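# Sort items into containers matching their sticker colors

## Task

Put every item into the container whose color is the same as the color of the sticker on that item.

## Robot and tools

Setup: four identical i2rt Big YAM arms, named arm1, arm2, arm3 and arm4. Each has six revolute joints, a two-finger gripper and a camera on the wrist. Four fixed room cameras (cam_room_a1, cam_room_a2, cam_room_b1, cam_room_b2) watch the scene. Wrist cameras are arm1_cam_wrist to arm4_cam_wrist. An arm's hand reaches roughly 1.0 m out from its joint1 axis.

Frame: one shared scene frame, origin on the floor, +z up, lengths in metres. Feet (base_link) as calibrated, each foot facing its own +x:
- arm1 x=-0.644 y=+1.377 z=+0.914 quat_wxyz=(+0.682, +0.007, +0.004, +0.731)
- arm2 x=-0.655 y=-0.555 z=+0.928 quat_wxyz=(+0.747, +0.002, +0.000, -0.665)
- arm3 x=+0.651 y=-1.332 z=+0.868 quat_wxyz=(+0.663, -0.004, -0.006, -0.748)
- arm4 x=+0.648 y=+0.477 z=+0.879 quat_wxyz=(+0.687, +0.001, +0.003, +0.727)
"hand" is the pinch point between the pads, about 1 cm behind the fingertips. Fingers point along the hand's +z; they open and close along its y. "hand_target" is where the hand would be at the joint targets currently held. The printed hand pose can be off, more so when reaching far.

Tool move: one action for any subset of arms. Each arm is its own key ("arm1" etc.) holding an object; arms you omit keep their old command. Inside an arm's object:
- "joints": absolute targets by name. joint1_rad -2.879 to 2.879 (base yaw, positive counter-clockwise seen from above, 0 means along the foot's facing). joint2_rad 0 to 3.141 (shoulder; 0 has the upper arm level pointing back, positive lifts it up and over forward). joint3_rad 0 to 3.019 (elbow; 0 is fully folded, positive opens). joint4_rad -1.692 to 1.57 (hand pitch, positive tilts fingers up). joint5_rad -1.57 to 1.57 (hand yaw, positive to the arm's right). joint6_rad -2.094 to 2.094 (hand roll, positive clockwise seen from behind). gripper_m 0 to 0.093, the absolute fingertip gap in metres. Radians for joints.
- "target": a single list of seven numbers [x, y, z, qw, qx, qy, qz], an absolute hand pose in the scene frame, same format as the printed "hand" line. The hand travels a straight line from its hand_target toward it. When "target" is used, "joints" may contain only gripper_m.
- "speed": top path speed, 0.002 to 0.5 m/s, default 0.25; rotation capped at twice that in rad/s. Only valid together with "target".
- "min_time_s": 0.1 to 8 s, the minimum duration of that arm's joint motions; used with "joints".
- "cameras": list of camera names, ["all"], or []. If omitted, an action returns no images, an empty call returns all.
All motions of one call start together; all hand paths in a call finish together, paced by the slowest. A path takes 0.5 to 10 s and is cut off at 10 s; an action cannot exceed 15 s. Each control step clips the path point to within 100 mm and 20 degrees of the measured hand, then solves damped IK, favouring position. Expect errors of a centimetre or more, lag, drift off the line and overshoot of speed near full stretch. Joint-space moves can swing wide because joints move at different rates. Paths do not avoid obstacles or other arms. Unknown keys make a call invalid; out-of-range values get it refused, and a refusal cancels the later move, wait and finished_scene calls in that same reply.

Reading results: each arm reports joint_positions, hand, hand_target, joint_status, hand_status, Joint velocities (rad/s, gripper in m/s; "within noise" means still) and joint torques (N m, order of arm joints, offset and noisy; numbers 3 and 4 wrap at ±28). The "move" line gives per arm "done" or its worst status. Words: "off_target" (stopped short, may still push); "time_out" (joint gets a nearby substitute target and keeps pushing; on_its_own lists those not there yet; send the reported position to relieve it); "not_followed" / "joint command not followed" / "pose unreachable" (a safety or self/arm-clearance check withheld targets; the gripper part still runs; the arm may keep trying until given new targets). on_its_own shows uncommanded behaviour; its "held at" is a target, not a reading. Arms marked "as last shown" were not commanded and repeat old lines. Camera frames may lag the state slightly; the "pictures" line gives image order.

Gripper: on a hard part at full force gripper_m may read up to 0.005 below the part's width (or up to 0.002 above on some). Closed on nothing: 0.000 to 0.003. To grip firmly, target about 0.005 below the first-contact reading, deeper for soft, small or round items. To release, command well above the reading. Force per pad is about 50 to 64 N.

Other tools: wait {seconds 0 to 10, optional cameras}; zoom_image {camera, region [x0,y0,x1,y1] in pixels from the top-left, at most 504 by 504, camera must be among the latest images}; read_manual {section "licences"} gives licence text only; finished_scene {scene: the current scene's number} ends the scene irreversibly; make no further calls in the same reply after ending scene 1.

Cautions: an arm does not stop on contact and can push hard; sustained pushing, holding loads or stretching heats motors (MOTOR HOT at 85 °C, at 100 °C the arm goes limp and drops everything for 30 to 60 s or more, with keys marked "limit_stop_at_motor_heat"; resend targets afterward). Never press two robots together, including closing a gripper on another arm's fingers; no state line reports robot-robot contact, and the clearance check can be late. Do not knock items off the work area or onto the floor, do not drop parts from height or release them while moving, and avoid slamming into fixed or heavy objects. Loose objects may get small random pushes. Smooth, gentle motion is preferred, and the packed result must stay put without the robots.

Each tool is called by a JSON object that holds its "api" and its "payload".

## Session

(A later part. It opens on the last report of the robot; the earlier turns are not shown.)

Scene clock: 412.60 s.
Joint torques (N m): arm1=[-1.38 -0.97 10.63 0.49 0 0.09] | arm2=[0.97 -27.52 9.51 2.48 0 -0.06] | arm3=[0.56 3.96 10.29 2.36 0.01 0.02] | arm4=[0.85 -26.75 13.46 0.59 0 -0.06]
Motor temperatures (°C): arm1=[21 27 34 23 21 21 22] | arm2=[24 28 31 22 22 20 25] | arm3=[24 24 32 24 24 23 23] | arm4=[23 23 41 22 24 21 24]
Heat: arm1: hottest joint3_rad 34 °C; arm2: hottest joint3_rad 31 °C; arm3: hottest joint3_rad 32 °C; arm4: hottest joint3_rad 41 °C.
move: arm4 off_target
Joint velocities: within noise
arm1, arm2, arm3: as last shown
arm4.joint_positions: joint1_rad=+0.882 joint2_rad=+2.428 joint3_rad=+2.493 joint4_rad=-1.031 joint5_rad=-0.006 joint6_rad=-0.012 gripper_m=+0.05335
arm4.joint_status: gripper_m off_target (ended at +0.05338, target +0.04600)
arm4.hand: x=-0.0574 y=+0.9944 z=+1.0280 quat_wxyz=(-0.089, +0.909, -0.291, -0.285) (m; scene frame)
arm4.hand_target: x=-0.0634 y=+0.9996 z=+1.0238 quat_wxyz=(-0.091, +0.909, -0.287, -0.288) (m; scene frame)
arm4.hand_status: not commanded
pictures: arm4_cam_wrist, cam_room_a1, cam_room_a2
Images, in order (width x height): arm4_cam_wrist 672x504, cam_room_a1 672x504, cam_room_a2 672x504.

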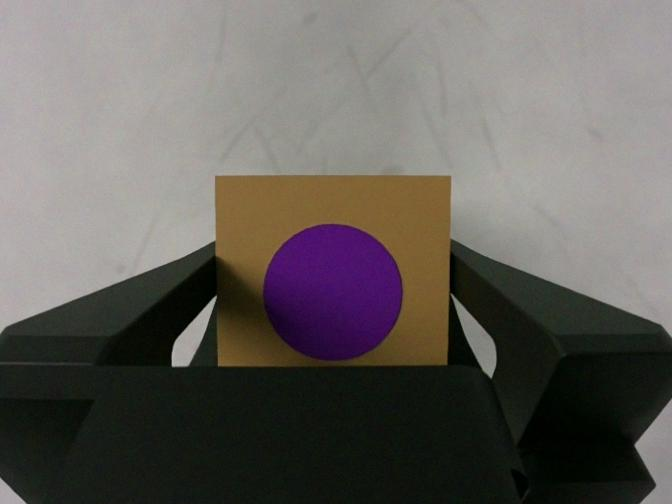

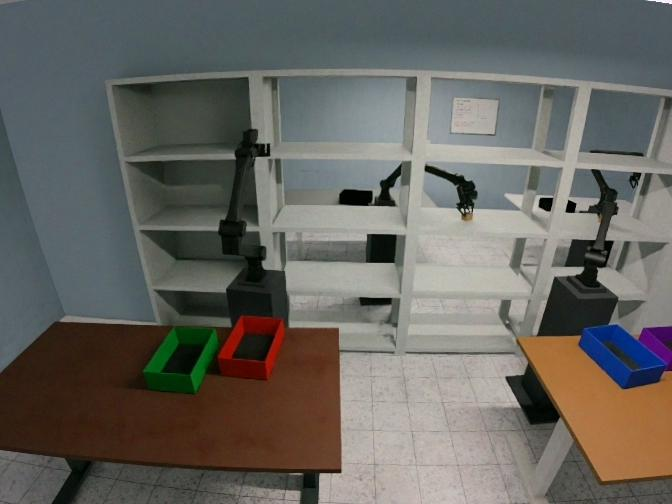

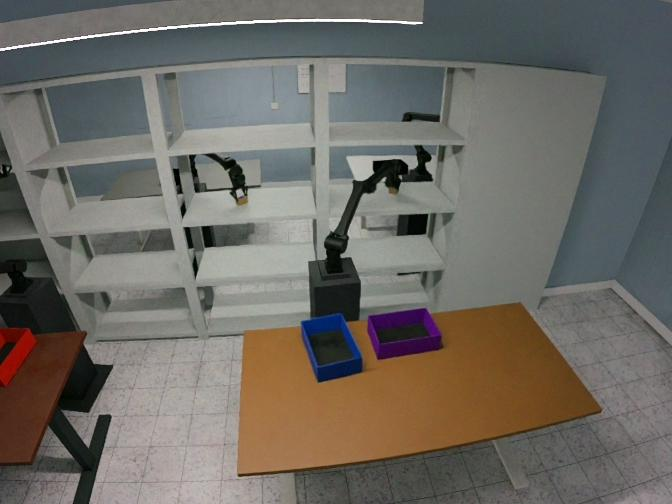

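{"api": "move", "payload": {"arm2": {"target":[0.003,-0.035,0.978,0.2084,-0.3208,0.9211,0.0726],"speed":0.05}, "arm4": {"target":[-0.060,0.997,1.10,0.0904,-0.9096,0.2868,0.2868],"speed":0.15}, "cameras": ["cam_room_a2"]}}

{"api": "zoom_image", "payload": {"camera": "cam_room_a2", "region": [180, 140, 290, 220]}}

Scene clock: 418.63 s.
Joint torques (N m): arm1=[-1.96 -1.14 10.82 0.47 -0.02 0.04] | arm2=[0.85 -23.88 10.02 2.29 0 -0.05] | arm3=[0.62 4.01 10.26 2.35 -0.01 0.03] | arm4=[1.03 -27.87 13.12 0.64 0.04 -0.03]
Motor temperatures (°C): arm1=[21 27 34 23 21 21 22] | arm2=[24 28 31 22 22 20 25] | arm3=[24 24 32 24 24 23 23] | arm4=[23 24 41 22 24 21 25]
Heat: arm1: hottest joint3_rad 34 °C; arm2: hottest joint3_rad 31 °C; arm3: hottest joint3_rad 32 °C; arm4: hottest joint3_rad 41 °C.
move: arm2 off_target; arm4 done
Joint velocities: within noise
arm1, arm3: as last shown
arm2.joint_positions: joint1_rad=+2.121 joint2_rad=+2.371 joint3_rad=+2.305 joint4_rad=-0.998 joint5_rad=+0.000 joint6_rad=+0.011 gripper_m=+0.06900
arm2.joint_status: not commanded
arm2.hand: x=+0.0065 y=-0.0346 z=+1.0341 quat_wxyz=(-0.238, +0.312, -0.916, -0.084) (m; scene frame)
arm2.hand_target: x=+0.0007 y=-0.0369 z=+0.9795 quat_wxyz=(-0.208, +0.321, -0.921, -0.073) (m; scene frame)
arm2.hand_status: off_target (0.056 m and 3.8 deg from the pose sent, 0.056 m and 3.8 deg at the start)
arm4.joint_positions: joint1_rad=+0.882 joint2_rad=+2.533 joint3_rad=+2.870 joint4_rad=-1.304 joint5_rad=-0.006 joint6_rad=-0.012 gripper_m=+0.05335
arm4.joint_status: not commanded
arm4.hand: x=-0.0554 y=+0.9934 z=+1.0942 quat_wxyz=(-0.089, +0.909, -0.291, -0.285) (m; scene frame)
arm4.hand_target: x=-0.0590 y=+0.9963 z=+1.0997 quat_wxyz=(-0.093, +0.907, -0.286, -0.295) (m; scene frame)
arm4.hand_status: done (0.008 m and 0.6 deg from the pose sent, 0.072 m and 0.6 deg at the start; a joint's target at an end of its range on 21 of 54 steps)
pictures: cam_room_a2
Images, in order (width x height): cam_room_a2 672x504.

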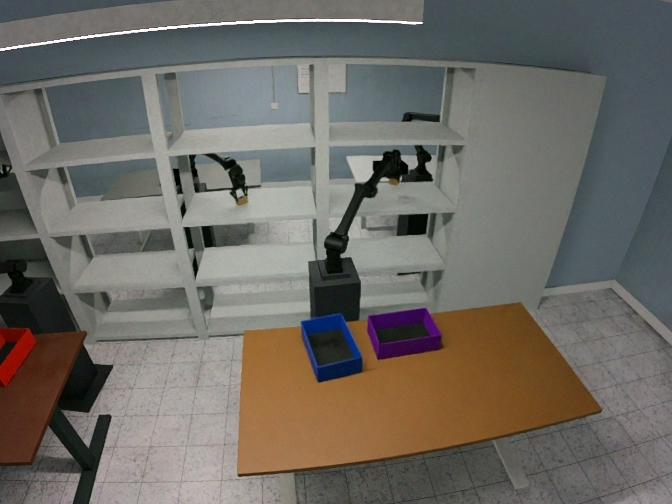

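Scaled by 4.582.

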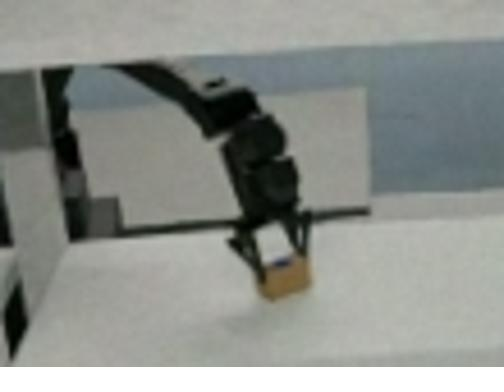

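{"api": "zoom_image", "payload": {"camera": "cam_room_a2", "region": [225, 185, 265, 215]}}

{"api": "wait", "payload": {"seconds": 0.1, "cameras": ["cam_room_a1","cam_room_b1"]}}

{"api": "zoom_image", "payload": {"camera": "cam_room_a1", "region": [445, 195, 495, 230]}}

{"api": "zoom_image", "payload": {"camera": "cam_room_b1", "region": [245, 170, 305, 230]}}

Scaled by 12.600.

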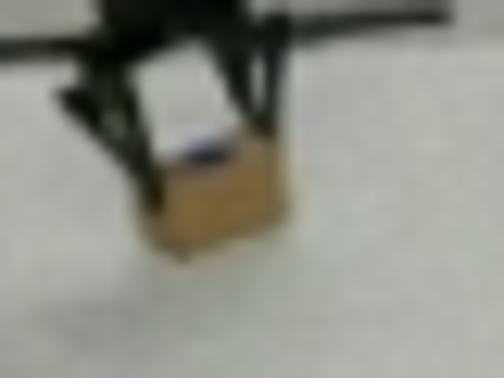

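Scene clock: 429.67 s.
Joint torques (N m): arm1=[-1.79 -1.49 10.7 0.49 0 0.03] | arm2=[0.85 -24.06 10.02 2.35 0 -0.07] | arm3=[0.62 3.96 10.26 2.41 0 0.01] | arm4=[0.62 -28.1 13.18 0.68 0.02 -0.03]
Motor temperatures (°C): arm1=[21 26 34 23 21 21 22] | arm2=[24 28 31 22 22 20 25] | arm3=[24 24 32 24 24 23 23] | arm4=[23 27 40 22 24 21 25]
Heat: arm1: hottest joint3_rad 34 °C; arm2: hottest joint3_rad 31 °C; arm3: hottest joint3_rad 32 °C; arm4: hottest joint3_rad 40 °C.
Joint velocities: within noise
arm1.joint_positions: joint1_rad=-1.206 joint2_rad=+0.809 joint3_rad=+0.950 joint4_rad=-1.490 joint5_rad=-0.006 joint6_rad=+0.001 gripper_m=+0.08497
arm1.joint_status: not commanded
arm1.hand: x=-0.4200 y=+1.4789 z=+1.1742 quat_wxyz=(-0.100, +0.213, -0.971, -0.030) (m; scene frame)
arm1.hand_target: x=-0.4240 y=+1.4788 z=+1.1755 quat_wxyz=(-0.099, +0.216, -0.971, -0.030) (m; scene frame)
arm1.hand_status: not commanded
arm2.joint_positions: joint1_rad=+2.121 joint2_rad=+2.371 joint3_rad=+2.305 joint4_rad=-0.998 joint5_rad=+0.000 joint6_rad=+0.011 gripper_m=+0.06900
arm2.joint_status: not commanded
arm2.hand: x=+0.0065 y=-0.0346 z=+1.0341 quat_wxyz=(-0.238, +0.312, -0.916, -0.084) (m; scene frame)
arm2.hand_target: x=+0.0007 y=-0.0369 z=+0.9795 quat_wxyz=(-0.208, +0.321, -0.921, -0.073) (m; scene frame)
arm2.hand_status: off_target (0.056 m and 3.8 deg from the pose sent, 0.056 m and 3.8 deg at the start)
arm3.joint_positions: joint1_rad=-1.489 joint2_rad=+0.496 joint3_rad=+1.363 joint4_rad=-0.915 joint5_rad=+0.000 joint6_rad=-0.007 gripper_m=+0.09398
arm3.joint_status: not commanded
arm3.hand: x=+0.4344 y=-1.3138 z=+1.5171 quat_wxyz=(+0.011, -0.724, +0.016, +0.689) (m; scene frame)
arm3.hand_target: x=+0.4430 y=-1.3116 z=+1.5380 quat_wxyz=(+0.013, -0.707, +0.022, +0.706) (m; scene frame)
arm3.hand_status: not commanded
arm4.joint_positions: joint1_rad=+0.882 joint2_rad=+2.533 joint3_rad=+2.870 joint4_rad=-1.304 joint5_rad=-0.006 joint6_rad=-0.012 gripper_m=+0.05335
arm4.joint_status: not commanded
arm4.hand: x=-0.0554 y=+0.9934 z=+1.0942 quat_wxyz=(-0.089, +0.909, -0.291, -0.285) (m; scene frame)
arm4.hand_target: x=-0.0590 y=+0.9963 z=+1.0997 quat_wxyz=(-0.093, +0.907, -0.286, -0.295) (m; scene frame)
arm4.hand_status: done (0.008 m and 0.6 deg from the pose sent, 0.072 m and 0.6 deg at the start; a joint's target at an end of its range on 21 of 54 steps)
wait: 0.10 s; at rest from the start
pictures: cam_room_a1, cam_room_b1
Images, in order (width x height): cam_room_a1 672x504, cam_room_b1 672x504.

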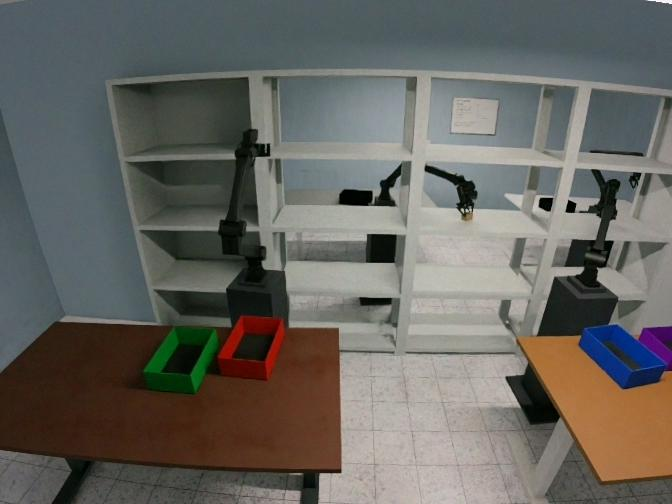

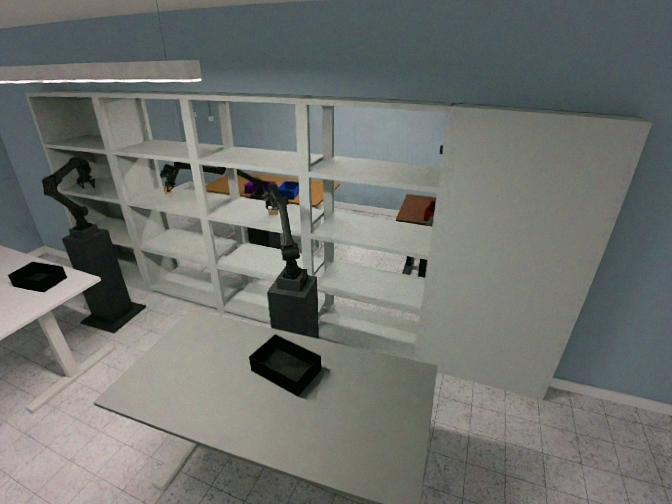

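Scaled by 10.080.

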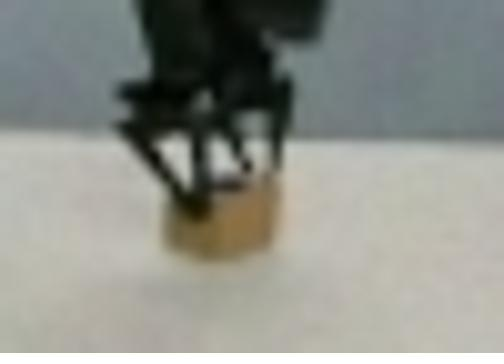

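Scaled by 8.400.

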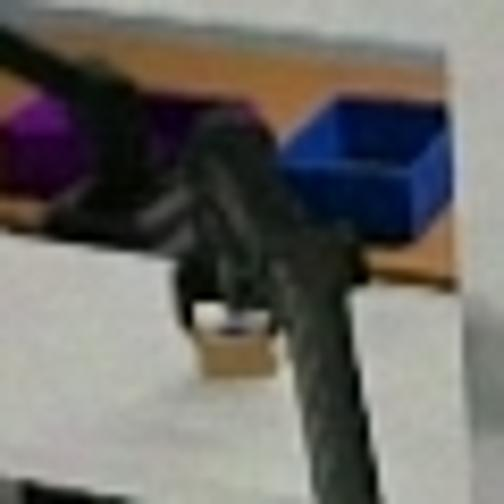

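{"api": "move", "payload": {"arm2": {"joints":{"joint2_rad":2.40,"joint3_rad":2.25,"joint4_rad":-0.975},"min_time_s":2}, "arm4": {"target":[0.25,0.755,1.12,0.0904,-0.9096,0.2868,0.2868],"speed":0.25}, "cameras": ["cam_room_a2","arm2_cam_wrist"]}}

{"api": "zoom_image", "payload": {"camera": "cam_room_a2", "region": [225, 185, 265, 215]}}

Scene clock: 440.03 s.
Joint torques (N m): arm1=[-1.08 -0.97 10.8 0.32 0.06 0.02] | arm2=[0.91 -25.64 8.64 2.1 0 -0.05] | arm3=[0.5 3.96 10.26 2.37 0 0.01] | arm4=[1.9 -10.46 9.33 0.77 0.23 0.2]
Motor temperatures (°C): arm1=[21 26 34 23 21 21 22] | arm2=[24 28 31 22 22 20 25] | arm3=[24 24 32 24 24 23 23] | arm4=[23 28 40 22 24 21 26]
Heat: arm1: hottest joint3_rad 34 °C; arm2: hottest joint3_rad 31 °C; arm3: hottest joint3_rad 32 °C; arm4: hottest joint3_rad 40 °C.
move: arm2 done; arm4 done
Joint velocities: within noise
arm1, arm3: as last shown
arm2.joint_positions: joint1_rad=+2.121 joint2_rad=+2.366 joint3_rad=+2.290 joint4_rad=-0.984 joint5_rad=+0.000 joint6_rad=+0.011 gripper_m=+0.06900
arm2.joint_status: all done
arm2.hand: x=+0.0061 y=-0.0349 z=+1.0330 quat_wxyz=(-0.240, +0.312, -0.915, -0.085) (m; scene frame)
arm2.hand_target: x=-0.0029 y=-0.0398 z=+0.9861 quat_wxyz=(-0.210, +0.321, -0.921, -0.073) (m; scene frame)
arm2.hand_status: not commanded
arm4.joint_positions: joint1_rad=+0.903 joint2_rad=+1.249 joint3_rad=+1.073 joint4_rad=-0.777 joint5_rad=+0.006 joint6_rad=-0.010 gripper_m=+0.05335
arm4.joint_status: not commanded
arm4.hand: x=+0.2517 y=+0.7583 z=+1.1223 quat_wxyz=(-0.093, +0.909, -0.284, -0.290) (m; scene frame)
arm4.hand_target: x=+0.2500 y=+0.7550 z=+1.1200 quat_wxyz=(-0.090, +0.910, -0.287, -0.287) (m; scene frame)
arm4.hand_status: done (0.004 m and 0.6 deg from the pose sent, 0.388 m and 0.6 deg at the start)
pictures: arm2_cam_wrist, cam_room_a2
Images, in order (width x height): arm2_cam_wrist 672x504, cam_room_a2 672x504.

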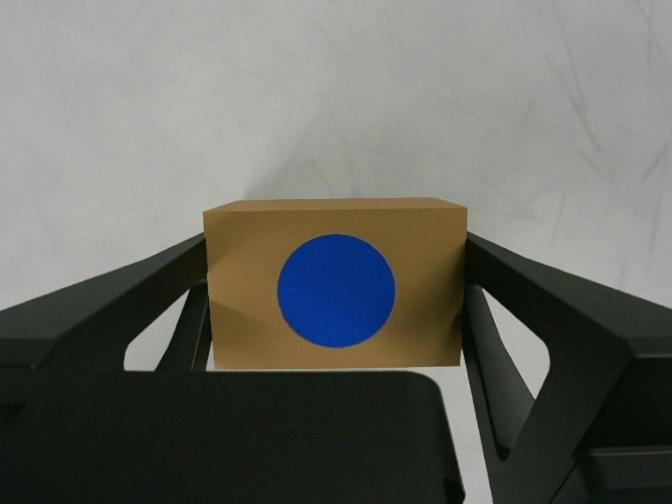

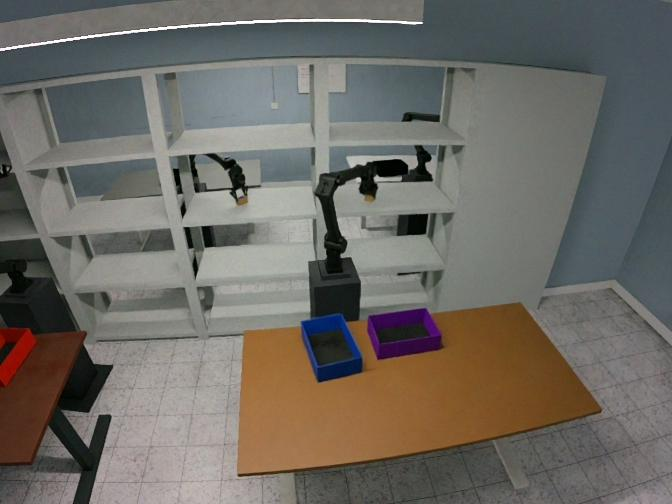

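Scaled by 12.600.

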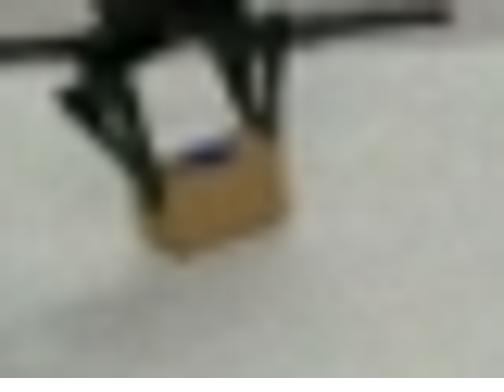

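{"api": "move", "payload": {"arm2": {"joints":{"joint2_rad":2.375,"joint3_rad":2.31,"joint4_rad":-1.06},"min_time_s":1.5}, "arm4": {"joints":{"joint2_rad":0.8,"joint3_rad":0.95,"joint4_rad":-1.5,"joint5_rad":0,"joint6_rad":0},"min_time_s":2}, "cameras": ["cam_room_a2"]}}

{"api": "zoom_image", "payload": {"camera": "cam_room_a2", "region": [225, 185, 265, 215]}}

Scene clock: 453.37 s.
Joint torques (N m): arm1=[-0.67 -0.56 10.65 0.36 0 0.01] | arm2=[0.73 -27.22 13.55 0.58 0 -0.04] | arm3=[0.44 3.96 10.26 2.33 0 0.02] | arm4=[1.2 -3.49 8.53 -0.01 -0.03 0.11]
Motor temperatures (°C): arm1=[21 26 34 23 21 21 22] | arm2=[24 29 32 22 22 20 25] | arm3=[24 24 32 24 24 23 23] | arm4=[23 27 40 22 24 21 26]
Heat: arm1: hottest joint3_rad 34 °C; arm2: hottest joint3_rad 32 °C; arm3: hottest joint3_rad 32 °C; arm4: hottest joint3_rad 40 °C.
move: arm2 done; arm4 done
Joint velocities: within noise
arm1, arm3: as last shown
arm2.joint_positions: joint1_rad=+2.121 joint2_rad=+2.359 joint3_rad=+2.290 joint4_rad=-1.034 joint5_rad=+0.000 joint6_rad=+0.009 gripper_m=+0.06900
arm2.joint_status: all done
arm2.hand: x=-0.0022 y=-0.0414 z=+1.0325 quat_wxyz=(-0.220, +0.314, -0.920, -0.078) (m; scene frame)
arm2.hand_target: x=-0.0043 y=-0.0409 z=+1.0268 quat_wxyz=(-0.210, +0.321, -0.921, -0.073) (m; scene frame)
arm2.hand_status: not commanded
arm4.joint_positions: joint1_rad=+0.903 joint2_rad=+0.805 joint3_rad=+0.953 joint4_rad=-1.490 joint5_rad=+0.004 joint6_rad=-0.010 gripper_m=+0.05335
arm4.joint_status: all done
arm4.hand: x=+0.4512 y=+0.6182 z=+1.1452 quat_wxyz=(-0.034, +0.949, -0.294, -0.110) (m; scene frame)
arm4.hand_target: x=+0.4527 y=+0.6138 z=+1.1442 quat_wxyz=(-0.030, +0.949, -0.295, -0.107) (m; scene frame)
arm4.hand_status: not commanded
pictures: cam_room_a2
Images, in order (width x height): cam_room_a2 672x504.

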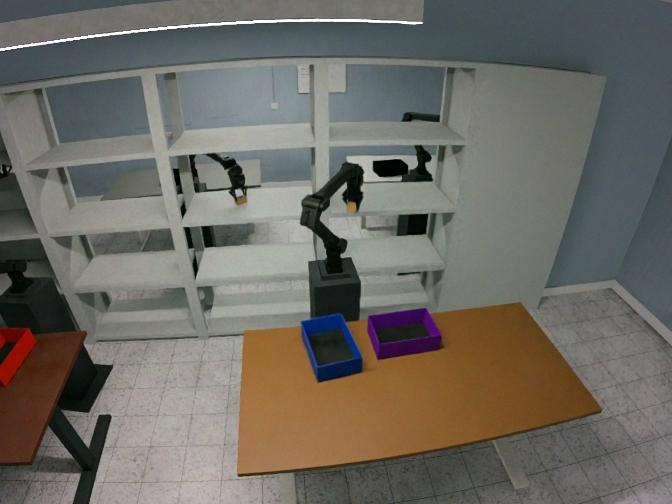

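Scaled by 12.600.

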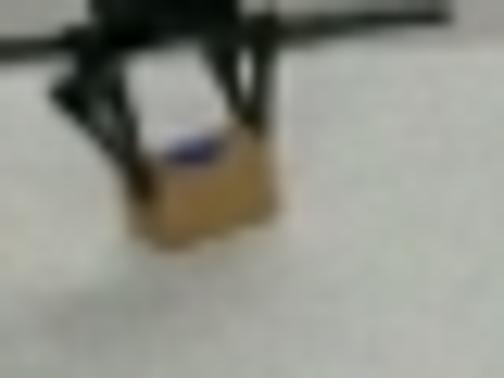

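{"api": "move", "payload": {"arm2": {"joints":{"joint2_rad":2.39,"joint3_rad":2.275,"joint4_rad":-1.04},"min_time_s":1.5}, "cameras": ["cam_room_a2"]}}

{"api": "zoom_image", "payload": {"camera": "cam_room_a2", "region": [225, 185, 265, 215]}}

Scene clock: 459.50 s.
Joint torques (N m): arm1=[-1.26 -0.73 10.65 0.35 0.01 0.02] | arm2=[0.85 -25.93 10.65 1.39 0 -0.04] | arm3=[0.44 3.9 10.22 2.4 -0.01 0.02] | arm4=[1.61 -3.9 8.55 0.18 -0.04 0.13]
Motor temperatures (°C): arm1=[21 26 34 23 21 21 22] | arm2=[24 30 33 22 22 20 25] | arm3=[24 24 32 24 24 23 23] | arm4=[23 26 39 22 24 21 26]
Heat: arm1: hottest joint3_rad 34 °C; arm2: hottest joint3_rad 33 °C; arm3: hottest joint3_rad 32 °C; arm4: hottest joint3_rad 39 °C.
move: arm2 done
Joint velocities: within noise
arm1, arm3, arm4: as last shown
arm2.joint_positions: joint1_rad=+2.121 joint2_rad=+2.359 joint3_rad=+2.290 joint4_rad=-1.034 joint5_rad=+0.000 joint6_rad=+0.009 gripper_m=+0.06900
arm2.joint_status: all done
arm2.hand: x=-0.0022 y=-0.0414 z=+1.0325 quat_wxyz=(-0.220, +0.314, -0.920, -0.078) (m; scene frame)
arm2.hand_target: x=-0.0085 y=-0.0442 z=+0.9996 quat_wxyz=(-0.196, +0.322, -0.924, -0.069) (m; scene frame)
arm2.hand_status: not commanded
pictures: cam_room_a2
Images, in order (width x height): cam_room_a2 672x504.

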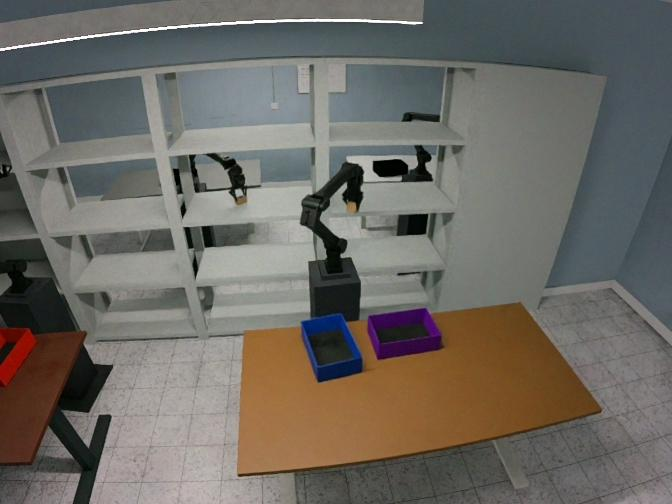

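Scaled by 12.600.

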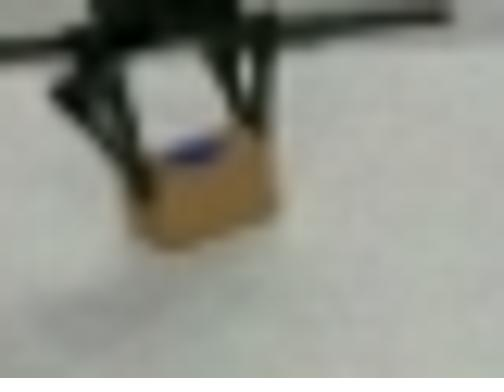

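{"api": "move", "payload": {"arm2": {"joints":{"joint2_rad":2.37,"joint3_rad":2.29,"joint4_rad":-1.034,"gripper_m":0.093}}, "cameras": ["cam_room_a2","arm2_cam_wrist"]}}

{"api": "zoom_image", "payload": {"camera": "cam_room_a2", "region": [225, 185, 265, 215]}}

Scene clock: 465.90 s.
Joint torques (N m): arm1=[-1.38 -1.44 10.61 0.54 -0.02 0.05] | arm2=[0.91 -27.69 11.93 1.69 0 -0.04] | arm3=[0.5 3.96 10.26 2.37 0 0.02] | arm4=[1.08 -3.6 8.43 0.02 -0.05 0.14]
Motor temperatures (°C): arm1=[21 25 34 23 21 21 22] | arm2=[24 30 33 22 22 20 25] | arm3=[24 24 32 24 24 23 23] | arm4=[23 26 39 22 24 21 26]
Heat: arm1: hottest joint3_rad 34 °C; arm2: hottest joint3_rad 33 °C; arm3: hottest joint3_rad 32 °C; arm4: hottest joint3_rad 39 °C.
move: arm2 done
Joint velocities: within noise
arm1, arm3, arm4: as last shown
arm2.joint_positions: joint1_rad=+2.121 joint2_rad=+2.359 joint3_rad=+2.290 joint4_rad=-1.034 joint5_rad=+0.000 joint6_rad=+0.009 gripper_m=+0.09292
arm2.joint_status: all done
arm2.hand: x=-0.0022 y=-0.0414 z=+1.0325 quat_wxyz=(-0.220, +0.314, -0.920, -0.078) (m; scene frame)
arm2.hand_target: x=-0.0036 y=-0.0403 z=+1.0237 quat_wxyz=(-0.215, +0.320, -0.919, -0.075) (m; scene frame)
arm2.hand_status: not commanded
pictures: arm2_cam_wrist, cam_room_a2
Images, in order (width x height): arm2_cam_wrist 672x504, cam_room_a2 672x504.

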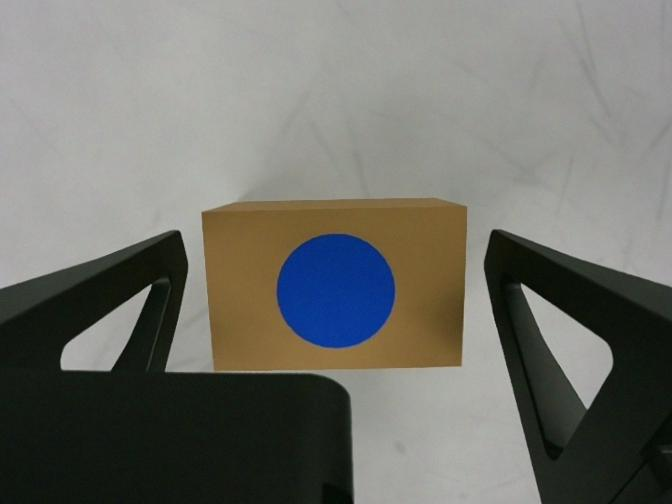

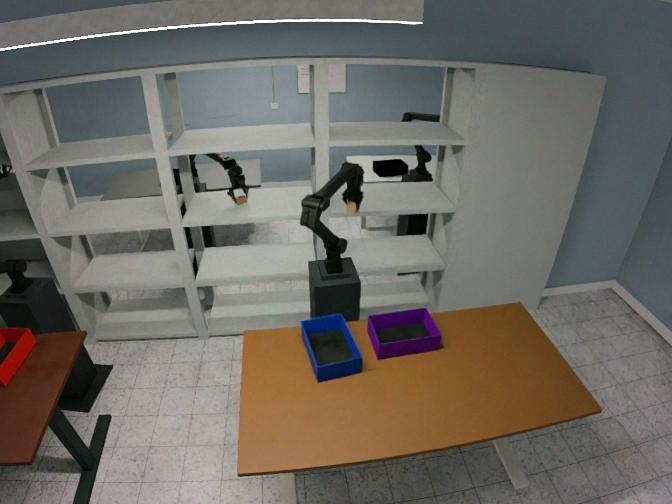

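Scaled by 12.600.

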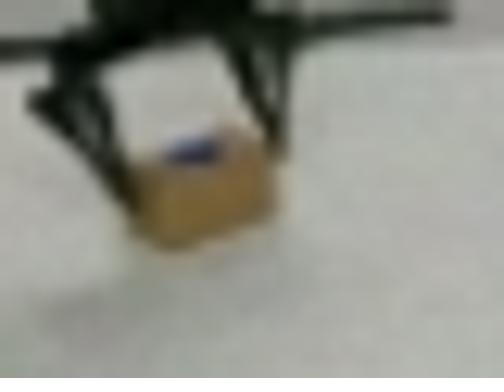

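{"api": "move", "payload": {"arm2": {"target":[-0.352,-0.315,1.12,0.2084,-0.3208,0.9211,0.0726],"speed":0.25}, "arm4": {"joints":{"joint1_rad":-1.10},"min_time_s":2.5}}}

{"api": "move", "payload": {"arm2": {"joints":{"joint1_rad":1.2,"joint2_rad":0.8,"joint3_rad":0.95,"joint4_rad":-1.5},"min_time_s":2.5}, "arm4": {"target":[1.10,0.738,0.95,0.2878,-0.2471,0.9221,0.0771],"speed":0.25}, "cameras": ["arm4_cam_wrist"]}}

Scene clock: 495.27 s.
Joint torques (N m): arm1=[-1.73 -0.73 10.8 0.34 -0.03 0.05] | arm2=[1.2 -7.82 10.61 1.14 0.06 0] | arm3=[0.44 3.78 10.26 2.35 0 0.01] | arm4=[0.44 -3.14 8.46 -0.03 0.08 0.13]
Motor temperatures (°C): arm1=[21 25 34 23 21 21 22] | arm2=[24 32 34 22 22 20 24] | arm3=[24 24 33 24 24 23 23] | arm4=[23 24 37 22 24 21 26]
Heat: arm1: hottest joint3_rad 34 °C; arm2: hottest joint3_rad 34 °C; arm3: hottest joint3_rad 33 °C; arm4: hottest joint3_rad 37 °C.
move: arm2 off_target; arm4 done
Joint velocities: within noise
arm1, arm3: as last shown
arm2.joint_positions: joint1_rad=+2.121 joint2_rad=+1.087 joint3_rad=+0.889 joint4_rad=-0.897 joint5_rad=+0.001 joint6_rad=+0.008 gripper_m=+0.09292
arm2.joint_status: not commanded
arm2.hand: x=-0.3457 y=-0.3125 z=+1.1310 quat_wxyz=(-0.224, +0.314, -0.919, -0.079) (m; scene frame)
arm2.hand_target: x=-0.3520 y=-0.3151 z=+1.1201 quat_wxyz=(-0.208, +0.321, -0.921, -0.073) (m; scene frame)
arm2.hand_status: off_target (0.013 m and 2.1 deg from the pose sent, 0.453 m and 1.6 deg at the start)
arm4.joint_positions: joint1_rad=-1.097 joint2_rad=+0.805 joint3_rad=+0.953 joint4_rad=-1.490 joint5_rad=+0.001 joint6_rad=-0.010 gripper_m=+0.05336
arm4.joint_status: all done
arm4.hand: x=+0.8585 y=+0.6003 z=+1.1433 quat_wxyz=(-0.108, +0.265, -0.958, -0.028) (m; scene frame)
arm4.hand_target: x=+0.8556 y=+0.5979 z=+1.1424 quat_wxyz=(-0.104, +0.259, -0.960, -0.028) (m; scene frame)
arm4.hand_status: not commanded
pictures: none

Scene clock: 498.13 s.
Joint torques (N m): arm1=[-1.85 -0.67 10.65 0.42 0.04 0.06] | arm2=[0.44 -4.37 16.47 0.55 0.03 0.01] | arm3=[0.5 4.13 10.25 2.37 0 0.02] | arm4=[0.44 -13.16 10.56 1.61 0.04 0.16]
Motor temperatures (°C): arm1=[21 25 34 23 21 21 22] | arm2=[24 32 34 22 22 20 24] | arm3=[24 24 33 24 24 23 23] | arm4=[23 24 37 22 24 21 26]
Heat: arm1: hottest joint3_rad 34 °C; arm2: hottest joint3_rad 34 °C; arm3: hottest joint3_rad 33 °C; arm4: hottest joint3_rad 37 °C.
move: arm2 done; arm4 off_target
Joint velocities: within noise
arm1, arm3: as last shown
arm2.joint_positions: joint1_rad=+1.205 joint2_rad=+0.807 joint3_rad=+0.889 joint4_rad=-1.488 joint5_rad=+0.001 joint6_rad=+0.008 gripper_m=+0.09292
arm2.joint_status: all done
arm2.hand: x=-0.4324 y=-0.6135 z=+1.1659 quat_wxyz=(-0.082, -0.128, -0.988, +0.009) (m; scene frame)
arm2.hand_target: x=-0.4247 y=-0.6169 z=+1.1930 quat_wxyz=(-0.110, -0.127, -0.986, +0.013) (m; scene frame)
arm2.hand_status: not commanded
arm4.joint_positions: joint1_rad=-1.097 joint2_rad=+1.533 joint3_rad=+0.827 joint4_rad=-0.320 joint5_rad=+0.001 joint6_rad=-0.010 gripper_m=+0.05336
arm4.joint_status: not commanded
arm4.hand: x=+1.0752 y=+0.7271 z=+0.9279 quat_wxyz=(-0.258, +0.257, -0.929, -0.068) (m; scene frame)
arm4.hand_target: x=+1.0985 y=+0.7370 z=+0.9509 quat_wxyz=(-0.288, +0.247, -0.922, -0.077) (m; scene frame)
arm4.hand_status: off_target (0.035 m and 3.9 deg from the pose sent, 0.339 m and 21.9 deg at the start)
pictures: arm4_cam_wrist
Images, in order (width x height): arm4_cam_wrist 672x504.

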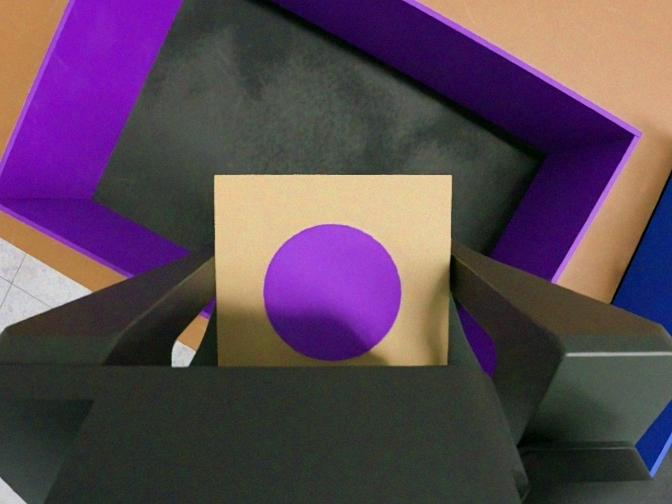

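{"api": "move", "payload": {"arm4": {"target":[1.138,0.776,0.85,0.2878,-0.2471,0.9221,0.0771],"speed":0.15}, "cameras": ["arm4_cam_wrist"]}}

Scene clock: 505.23 s.
Joint torques (N m): arm1=[-1.73 -0.91 10.62 0.36 -0.02 0.03] | arm2=[0.32 -4.31 16.43 0.58 0.04 0.01] | arm3=[0.44 3.96 10.24 2.4 0 0.02] | arm4=[1.38 -15.5 8.68 1.54 0.22 0.19]
Motor temperatures (°C): arm1=[21 25 34 23 21 21 22] | arm2=[24 31 36 22 22 20 24] | arm3=[24 24 33 24 24 23 23] | arm4=[23 24 37 22 24 21 26]
Heat: arm1: hottest joint3_rad 34 °C; arm2: hottest joint3_rad 36 °C; arm3: hottest joint3_rad 33 °C; arm4: hottest joint3_rad 37 °C.
move: arm4 off_target
Joint velocities: within noise
arm1, arm2, arm3: as last shown
arm4.joint_positions: joint1_rad=-1.082 joint2_rad=+1.835 joint3_rad=+0.916 joint4_rad=-0.084 joint5_rad=+0.012 joint6_rad=+0.010 gripper_m=+0.05336
arm4.joint_status: not commanded
arm4.hand: x=+1.1202 y=+0.7610 z=+0.8412 quat_wxyz=(-0.268, +0.253, -0.927, -0.070) (m; scene frame)
arm4.hand_target: x=+1.1371 y=+0.7755 z=+0.8508 quat_wxyz=(-0.288, +0.247, -0.922, -0.077) (m; scene frame)
arm4.hand_status: off_target (0.025 m and 2.6 deg from the pose sent, 0.111 m and 3.9 deg at the start)
pictures: arm4_cam_wrist
Images, in order (width x height): arm4_cam_wrist 672x504.

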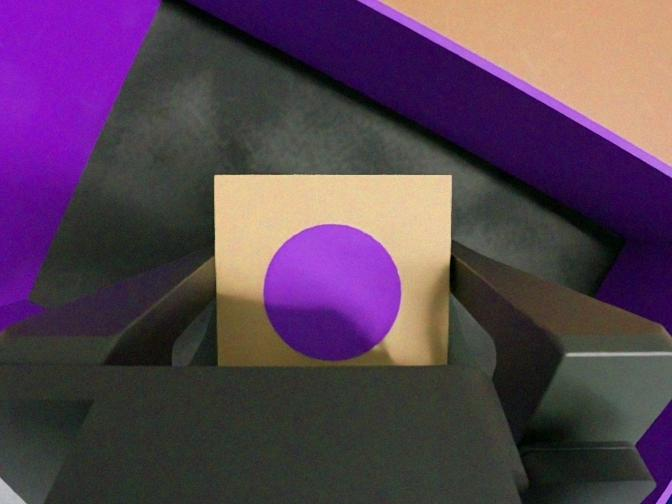

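{"api": "move", "payload": {"arm4": {"target":[1.136,0.774,0.785,0.2878,-0.2471,0.9221,0.0771],"speed":0.1}, "cameras": ["arm4_cam_wrist","cam_room_a2"]}}

{"api": "zoom_image", "payload": {"camera": "cam_room_a2", "region": [290, 250, 460, 390]}}

Scene clock: 510.73 s.
Joint torques (N m): arm1=[-1.55 -1.61 10.67 0.51 0.01 0.05] | arm2=[0.38 -4.31 16.44 0.57 0.04 0] | arm3=[0.56 3.96 10.28 2.37 0 0.01] | arm4=[1.26 -16.15 6.71 1.62 0.2 0.15]
Motor temperatures (°C): arm1=[21 25 34 23 21 21 22] | arm2=[24 30 37 22 22 20 24] | arm3=[24 24 33 24 24 23 23] | arm4=[23 24 37 22 24 21 26]
Heat: arm1: hottest joint3_rad 34 °C; arm2: hottest joint3_rad 37 °C; arm3: hottest joint3_rad 33 °C; arm4: hottest joint3_rad 37 °C.
move: arm4 off_target
Joint velocities: within noise
arm1.joint_positions: joint1_rad=-1.206 joint2_rad=+0.809 joint3_rad=+0.950 joint4_rad=-1.490 joint5_rad=-0.006 joint6_rad=+0.001 gripper_m=+0.08497
arm1.joint_status: not commanded
arm1.hand: x=-0.4200 y=+1.4789 z=+1.1742 quat_wxyz=(-0.100, +0.213, -0.971, -0.030) (m; scene frame)
arm1.hand_target: x=-0.4240 y=+1.4788 z=+1.1755 quat_wxyz=(-0.099, +0.216, -0.971, -0.030) (m; scene frame)
arm1.hand_status: not commanded
arm2: as last shown
arm3.joint_positions: joint1_rad=-1.489 joint2_rad=+0.496 joint3_rad=+1.363 joint4_rad=-0.915 joint5_rad=+0.000 joint6_rad=-0.007 gripper_m=+0.09398
arm3.joint_status: not commanded
arm3.hand: x=+0.4344 y=-1.3138 z=+1.5171 quat_wxyz=(+0.011, -0.724, +0.016, +0.689) (m; scene frame)
arm3.hand_target: x=+0.4430 y=-1.3116 z=+1.5380 quat_wxyz=(+0.013, -0.707, +0.022, +0.706) (m; scene frame)
arm3.hand_status: not commanded
arm4.joint_positions: joint1_rad=-1.082 joint2_rad=+1.986 joint3_rad=+0.916 joint4_rad=+0.081 joint5_rad=+0.012 joint6_rad=+0.010 gripper_m=+0.05336
arm4.joint_status: not commanded
arm4.hand: x=+1.1243 y=+0.7635 z=+0.7831 quat_wxyz=(-0.275, +0.252, -0.925, -0.072) (m; scene frame)
arm4.hand_target: x=+1.1355 y=+0.7737 z=+0.7853 quat_wxyz=(-0.288, +0.247, -0.922, -0.077) (m; scene frame)
arm4.hand_status: off_target (0.016 m and 1.7 deg from the pose sent, 0.060 m and 2.6 deg at the start)
pictures: arm4_cam_wrist, cam_room_a2
Images, in order (width x height): arm4_cam_wrist 672x504, cam_room_a2 672x504.

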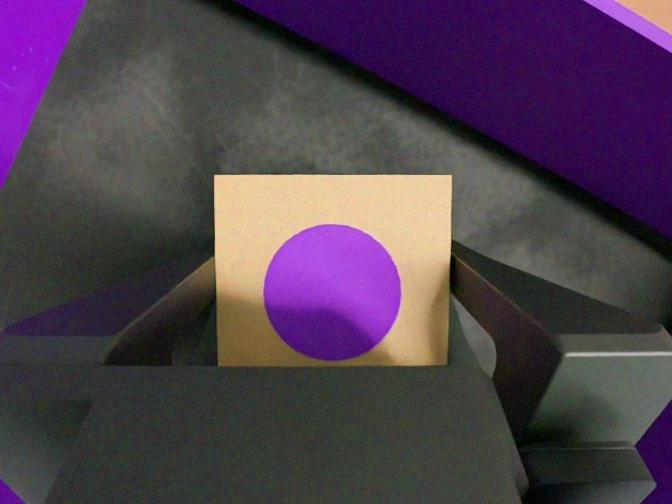

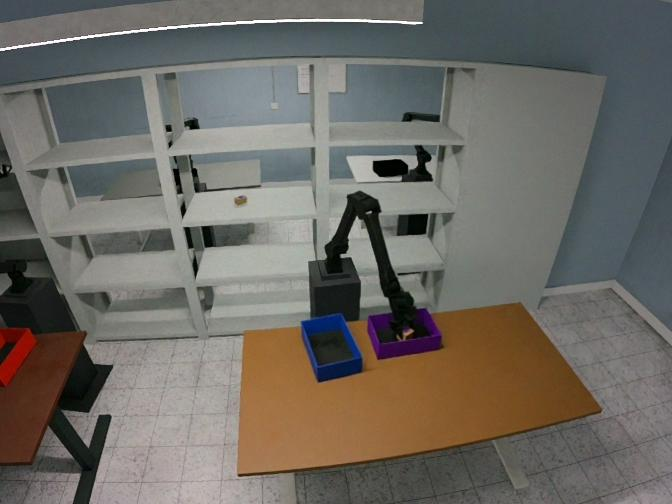

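Scaled by 2.965.

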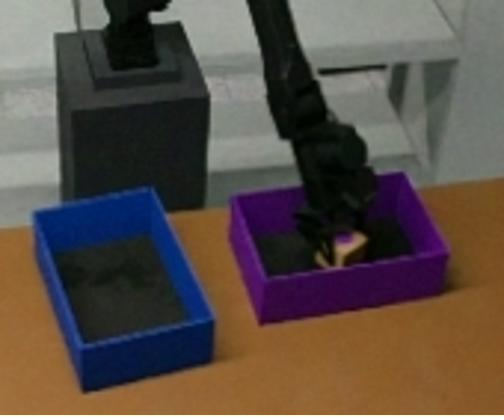

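{"api": "move", "payload": {"arm4": {"target":[1.136,0.774,0.762,0.2878,-0.2471,0.9221,0.0771],"speed":0.06}, "cameras": ["cam_room_a2"]}}

{"api": "zoom_image", "payload": {"camera": "cam_room_a2", "region": [360, 280, 450, 370]}}

Scene clock: 514.53 s.
Joint torques (N m): arm1=[-0.91 -1.55 10.66 0.4 -0.06 0.03] | arm2=[0.38 -4.37 16.46 0.58 0.03 0] | arm3=[0.5 3.9 10.28 2.35 0 0.02] | arm4=[1.14 -16.38 6.65 1.69 0.17 0.14]
Motor temperatures (°C): arm1=[21 25 34 23 21 21 22] | arm2=[24 30 37 22 22 20 24] | arm3=[24 24 33 24 24 23 23] | arm4=[23 24 37 22 24 21 26]
Heat: arm1: hottest joint3_rad 34 °C; arm2: hottest joint3_rad 37 °C; arm3: hottest joint3_rad 33 °C; arm4: hottest joint3_rad 37 °C.
move: arm4 off_target
Joint velocities: within noise
arm1, arm2, arm3: as last shown
arm4.joint_positions: joint1_rad=-1.082 joint2_rad=+2.042 joint3_rad=+0.916 joint4_rad=+0.134 joint5_rad=+0.012 joint6_rad=+0.010 gripper_m=+0.05336
arm4.joint_status: not commanded
arm4.hand: x=+1.1225 y=+0.7624 z=+0.7607 quat_wxyz=(-0.274, +0.252, -0.925, -0.072) (m; scene frame)
arm4.hand_target: x=+1.1354 y=+0.7737 z=+0.7626 quat_wxyz=(-0.288, +0.247, -0.922, -0.077) (m; scene frame)
arm4.hand_status: off_target (0.018 m and 1.9 deg from the pose sent, 0.026 m and 1.7 deg at the start)
pictures: cam_room_a2
Images, in order (width x height): cam_room_a2 672x504.

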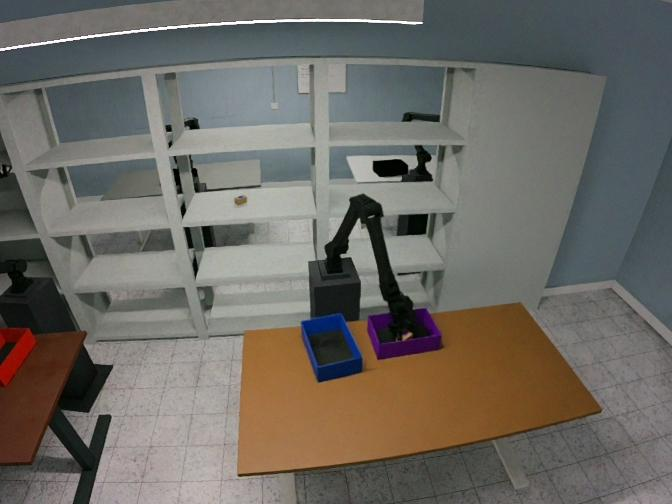

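Scaled by 5.600.

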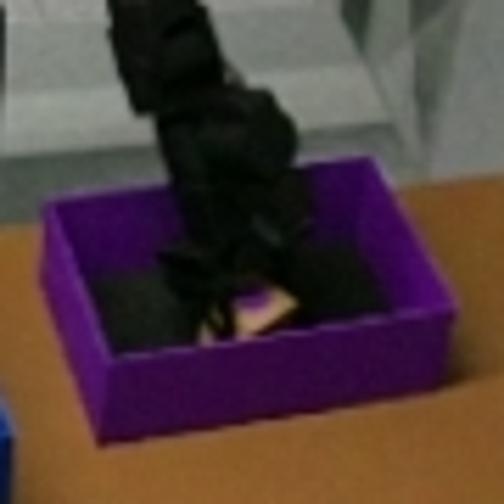

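{"api": "move", "payload": {"arm4": {"target":[1.136,0.774,0.752,0.2878,-0.2471,0.9221,0.0771],"speed":0.05}}}

{"api": "move", "payload": {"arm4": {"joints":{"gripper_m":0.08}}, "cameras": ["arm4_cam_wrist"]}}

Scene clock: 518.67 s.
Joint torques (N m): arm1=[-1.79 -1.2 10.69 0.43 0.01 0.04] | arm2=[0.26 -4.31 16.47 0.54 0.04 -0.01] | arm3=[0.5 3.9 10.25 2.37 0 0.02] | arm4=[1.14 -15.85 6.63 1.58 0.21 0.14]
Motor temperatures (°C): arm1=[21 25 34 23 21 21 22] | arm2=[24 29 38 22 22 20 24] | arm3=[24 24 33 24 24 23 23] | arm4=[23 24 36 22 24 21 27]
Heat: arm1: hottest joint3_rad 34 °C; arm2: hottest joint3_rad 38 °C; arm3: hottest joint3_rad 33 °C; arm4: hottest joint3_rad 36 °C.
move: arm4 off_target
Joint velocities: within noise
arm1, arm2, arm3: as last shown
arm4.joint_positions: joint1_rad=-1.082 joint2_rad=+2.063 joint3_rad=+0.920 joint4_rad=+0.157 joint5_rad=+0.012 joint6_rad=+0.011 gripper_m=+0.05336
arm4.joint_status: not commanded
arm4.hand: x=+1.1243 y=+0.7635 z=+0.7540 quat_wxyz=(-0.277, +0.251, -0.925, -0.073) (m; scene frame)
arm4.hand_target: x=+1.1355 y=+0.7737 z=+0.7524 quat_wxyz=(-0.288, +0.247, -0.922, -0.077) (m; scene frame)
arm4.hand_status: off_target (0.016 m and 1.5 deg from the pose sent, 0.020 m and 1.9 deg at the start)
pictures: none

Scene clock: 519.17 s.
Joint torques (N m): arm1=[-1.44 -0.97 10.71 0.28 0.04 -0.04] | arm2=[0.44 -4.37 16.47 0.59 0.03 0] | arm3=[0.5 4.07 10.22 2.4 -0.01 0.01] | arm4=[1.14 -15.85 6.34 1.5 0.21 0.16]
Motor temperatures (°C): arm1=[21 25 34 23 21 21 22] | arm2=[24 29 38 22 22 20 24] | arm3=[24 24 33 24 24 23 23] | arm4=[23 24 36 22 24 21 26]
Heat: arm1: hottest joint3_rad 34 °C; arm2: hottest joint3_rad 38 °C; arm3: hottest joint3_rad 33 °C; arm4: hottest joint3_rad 36 °C.
move: arm4 done
Joint velocities: within noise
arm1, arm2, arm3: as last shown
arm4.joint_positions: joint1_rad=-1.082 joint2_rad=+2.063 joint3_rad=+0.923 joint4_rad=+0.159 joint5_rad=+0.012 joint6_rad=+0.012 gripper_m=+0.07992
arm4.joint_status: all done
arm4.hand: x=+1.1258 y=+0.7644 z=+0.7550 quat_wxyz=(-0.279, +0.251, -0.924, -0.073) (m; scene frame)
arm4.hand_target: x=+1.1355 y=+0.7737 z=+0.7524 quat_wxyz=(-0.288, +0.247, -0.922, -0.077) (m; scene frame)
arm4.hand_status: not commanded
pictures: arm4_cam_wrist
Images, in order (width x height): arm4_cam_wrist 672x504.

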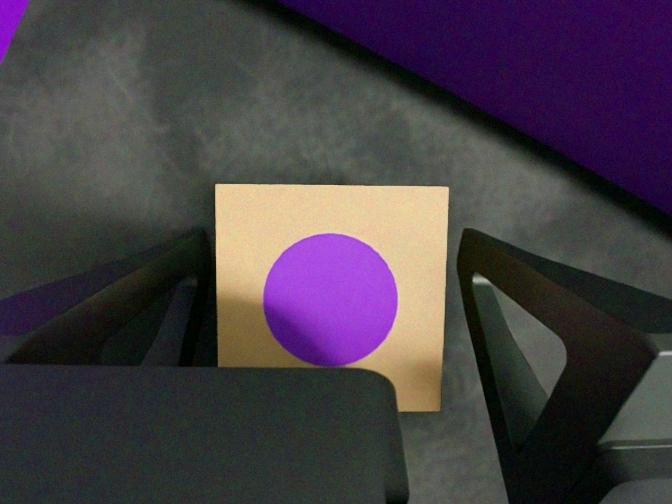

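{"api": "move", "payload": {"arm4": {"target":[1.11,0.76,0.93,0.2878,-0.2471,0.9221,0.0771],"speed":0.25}}}

{"api": "move", "payload": {"arm4": {"joints":{"joint1_rad":-0.3,"joint2_rad":0.8,"joint3_rad":0.95,"joint4_rad":-1.4,"joint5_rad":0,"joint6_rad":0,"gripper_m":0.093},"min_time_s":2}}}

{"api": "move", "payload": {"arm4": {"joints":{"joint1_rad":2.19},"min_time_s":2.5}}}

{"api": "move", "payload": {"arm4": {"target":[0.10,0.04,1.10,0.0983,-0.9020,-0.3152,0.2818],"speed":0.25}, "cameras": ["arm4_cam_wrist"]}}

Scene clock: 528.10 s.
Joint torques (N m): arm1=[-1.26 -1.03 10.76 0.4 0.03 0.04] | arm2=[0.32 -4.31 16.44 0.58 0.04 0] | arm3=[0.44 4.01 10.25 2.35 -0.01 0.02] | arm4=[1.55 -14.21 7.8 0.59 0.19 0.18]
Motor temperatures (°C): arm1=[21 25 34 23 21 21 22] | arm2=[24 29 39 22 22 20 24] | arm3=[24 24 33 24 24 23 23] | arm4=[23 24 35 22 24 21 26]
Heat: arm1: hottest joint3_rad 34 °C; arm2: hottest joint3_rad 39 °C; arm3: hottest joint3_rad 33 °C; arm4: hottest joint3_rad 35 °C.
move: arm4 done
Joint velocities: within noise
arm1, arm2, arm3: as last shown
arm4.joint_positions: joint1_rad=-1.082 joint2_rad=+1.615 joint3_rad=+0.906 joint4_rad=-0.241 joint5_rad=+0.014 joint6_rad=+0.012 gripper_m=+0.07992
arm4.joint_status: not commanded
arm4.hand: x=+1.1118 y=+0.7556 z=+0.9315 quat_wxyz=(-0.293, +0.249, -0.920, -0.077) (m; scene frame)
arm4.hand_target: x=+1.1100 y=+0.7599 z=+0.9300 quat_wxyz=(-0.288, +0.247, -0.922, -0.077) (m; scene frame)
arm4.hand_status: done (0.005 m and 0.7 deg from the pose sent, 0.176 m and 1.2 deg at the start)
pictures: none

Scene clock: 530.50 s.
Joint torques (N m): arm1=[-1.55 -0.91 10.65 0.49 0.01 0.03] | arm2=[0.38 -4.42 16.43 0.55 0.04 0] | arm3=[0.44 3.84 10.26 2.39 0.01 0.01] | arm4=[1.08 -2.49 12.01 0.17 0.01 -0.05]
Motor temperatures (°C): arm1=[21 25 34 23 21 21 22] | arm2=[24 29 39 22 22 20 24] | arm3=[24 24 33 24 24 23 23] | arm4=[23 24 35 22 24 21 26]
Heat: arm1: hottest joint3_rad 34 °C; arm2: hottest joint3_rad 39 °C; arm3: hottest joint3_rad 33 °C; arm4: hottest joint3_rad 35 °C.
move: arm4 done
Joint velocities: within noise
arm1, arm2, arm3: as last shown
arm4.joint_positions: joint1_rad=-0.304 joint2_rad=+0.796 joint3_rad=+0.906 joint4_rad=-1.389 joint5_rad=+0.002 joint6_rad=+0.010 gripper_m=+0.09289
arm4.joint_status: all done
arm4.hand: x=+0.7127 y=+0.7266 z=+1.1310 quat_wxyz=(-0.112, +0.604, -0.784, -0.089) (m; scene frame)
arm4.hand_target: x=+0.7128 y=+0.7330 z=+1.1492 quat_wxyz=(-0.123, +0.608, -0.778, -0.099) (m; scene frame)
arm4.hand_status: not commanded
pictures: none

Scene clock: 533.33 s.
Joint torques (N m): arm1=[-1.55 -1.08 10.59 0.43 0 0.02] | arm2=[0.32 -4.25 16.47 0.58 0.04 0] | arm3=[0.44 3.96 10.26 2.35 0 0.01] | arm4=[1.49 -2.96 12.11 0.1 0 -0.06]
Motor temperatures (°C): arm1=[21 25 34 23 21 21 22] | arm2=[24 28 39 22 22 20 24] | arm3=[24 24 33 24 24 23 23] | arm4=[23 24 35 22 24 21 26]
Heat: arm1: hottest joint3_rad 34 °C; arm2: hottest joint3_rad 39 °C; arm3: hottest joint3_rad 33 °C; arm4: hottest joint3_rad 35 °C.
move: arm4 done
Joint velocities: within noise
arm1, arm3: as last shown
arm2.joint_positions: joint1_rad=+1.205 joint2_rad=+0.807 joint3_rad=+0.889 joint4_rad=-1.488 joint5_rad=+0.001 joint6_rad=+0.008 gripper_m=+0.09292
arm2.joint_status: not commanded
arm2.hand: x=-0.4324 y=-0.6135 z=+1.1659 quat_wxyz=(-0.082, -0.128, -0.988, +0.009) (m; scene frame)
arm2.hand_target: x=-0.4247 y=-0.6169 z=+1.1930 quat_wxyz=(-0.110, -0.127, -0.986, +0.013) (m; scene frame)
arm2.hand_status: not commanded
arm4.joint_positions: joint1_rad=+2.186 joint2_rad=+0.796 joint3_rad=+0.906 joint4_rad=-1.389 joint5_rad=+0.001 joint6_rad=+0.010 gripper_m=+0.09291
arm4.joint_status: all done
arm4.hand: x=+0.4480 y=+0.3192 z=+1.1337 quat_wxyz=(+0.049, +0.935, +0.321, -0.140) (m; scene frame)
arm4.hand_target: x=+0.4440 y=+0.3145 z=+1.1520 quat_wxyz=(+0.054, +0.931, +0.327, -0.153) (m; scene frame)
arm4.hand_status: not commanded
pictures: none

Scene clock: 535.90 s.
Joint torques (N m): arm1=[-1.38 -1.38 10.65 0.38 -0.03 0.04] | arm2=[0.32 -4.31 16.43 0.58 0.04 0.01] | arm3=[0.62 3.9 10.26 2.36 0 0.02] | arm4=[1.61 -20.54 12.9 0.39 0.45 -0.08]
Motor temperatures (°C): arm1=[21 25 34 23 21 21 22] | arm2=[23 28 39 22 22 20 24] | arm3=[24 24 33 24 24 23 23] | arm4=[23 24 36 22 24 21 26]
Heat: arm1: hottest joint3_rad 34 °C; arm2: hottest joint3_rad 39 °C; arm3: hottest joint3_rad 33 °C; arm4: hottest joint3_rad 36 °C.
move: arm4 off_target
Joint velocities: arm1=[within noise] | arm2=[within noise] | arm3=[within noise] | arm4=[-0.044 0.005 -0.007 -0.012 -0.051 0.022 0.001]
arm1, arm2, arm3: as last shown
arm4.joint_positions: joint1_rad=+2.279 joint2_rad=+1.899 joint3_rad=+1.768 joint4_rad=-1.009 joint5_rad=+0.405 joint6_rad=+0.018 gripper_m=+0.09292
arm4.joint_status: not commanded
arm4.hand: x=+0.1070 y=+0.0539 z=+1.0881 quat_wxyz=(-0.101, +0.906, +0.308, -0.271) (m; scene frame)
arm4.hand_target: x=+0.1008 y=+0.0406 z=+1.1001 quat_wxyz=(-0.098, +0.901, +0.315, -0.282) (m; scene frame)
arm4.hand_status: off_target (0.020 m and 1.5 deg from the pose sent, 0.447 m and 23.8 deg at the start)
pictures: arm4_cam_wrist
Images, in order (width x height): arm4_cam_wrist 672x504.

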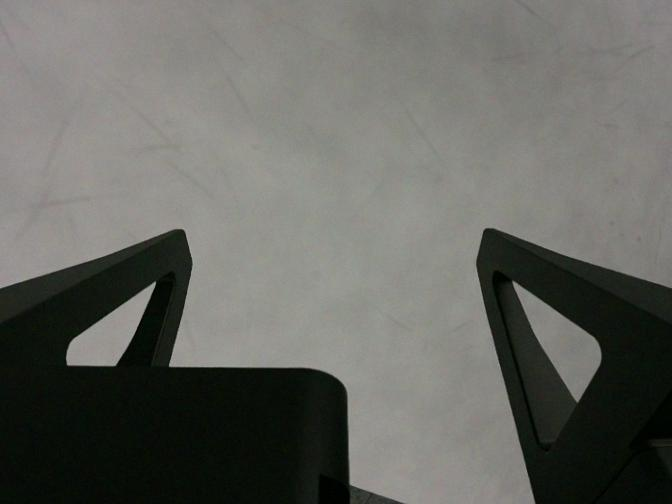

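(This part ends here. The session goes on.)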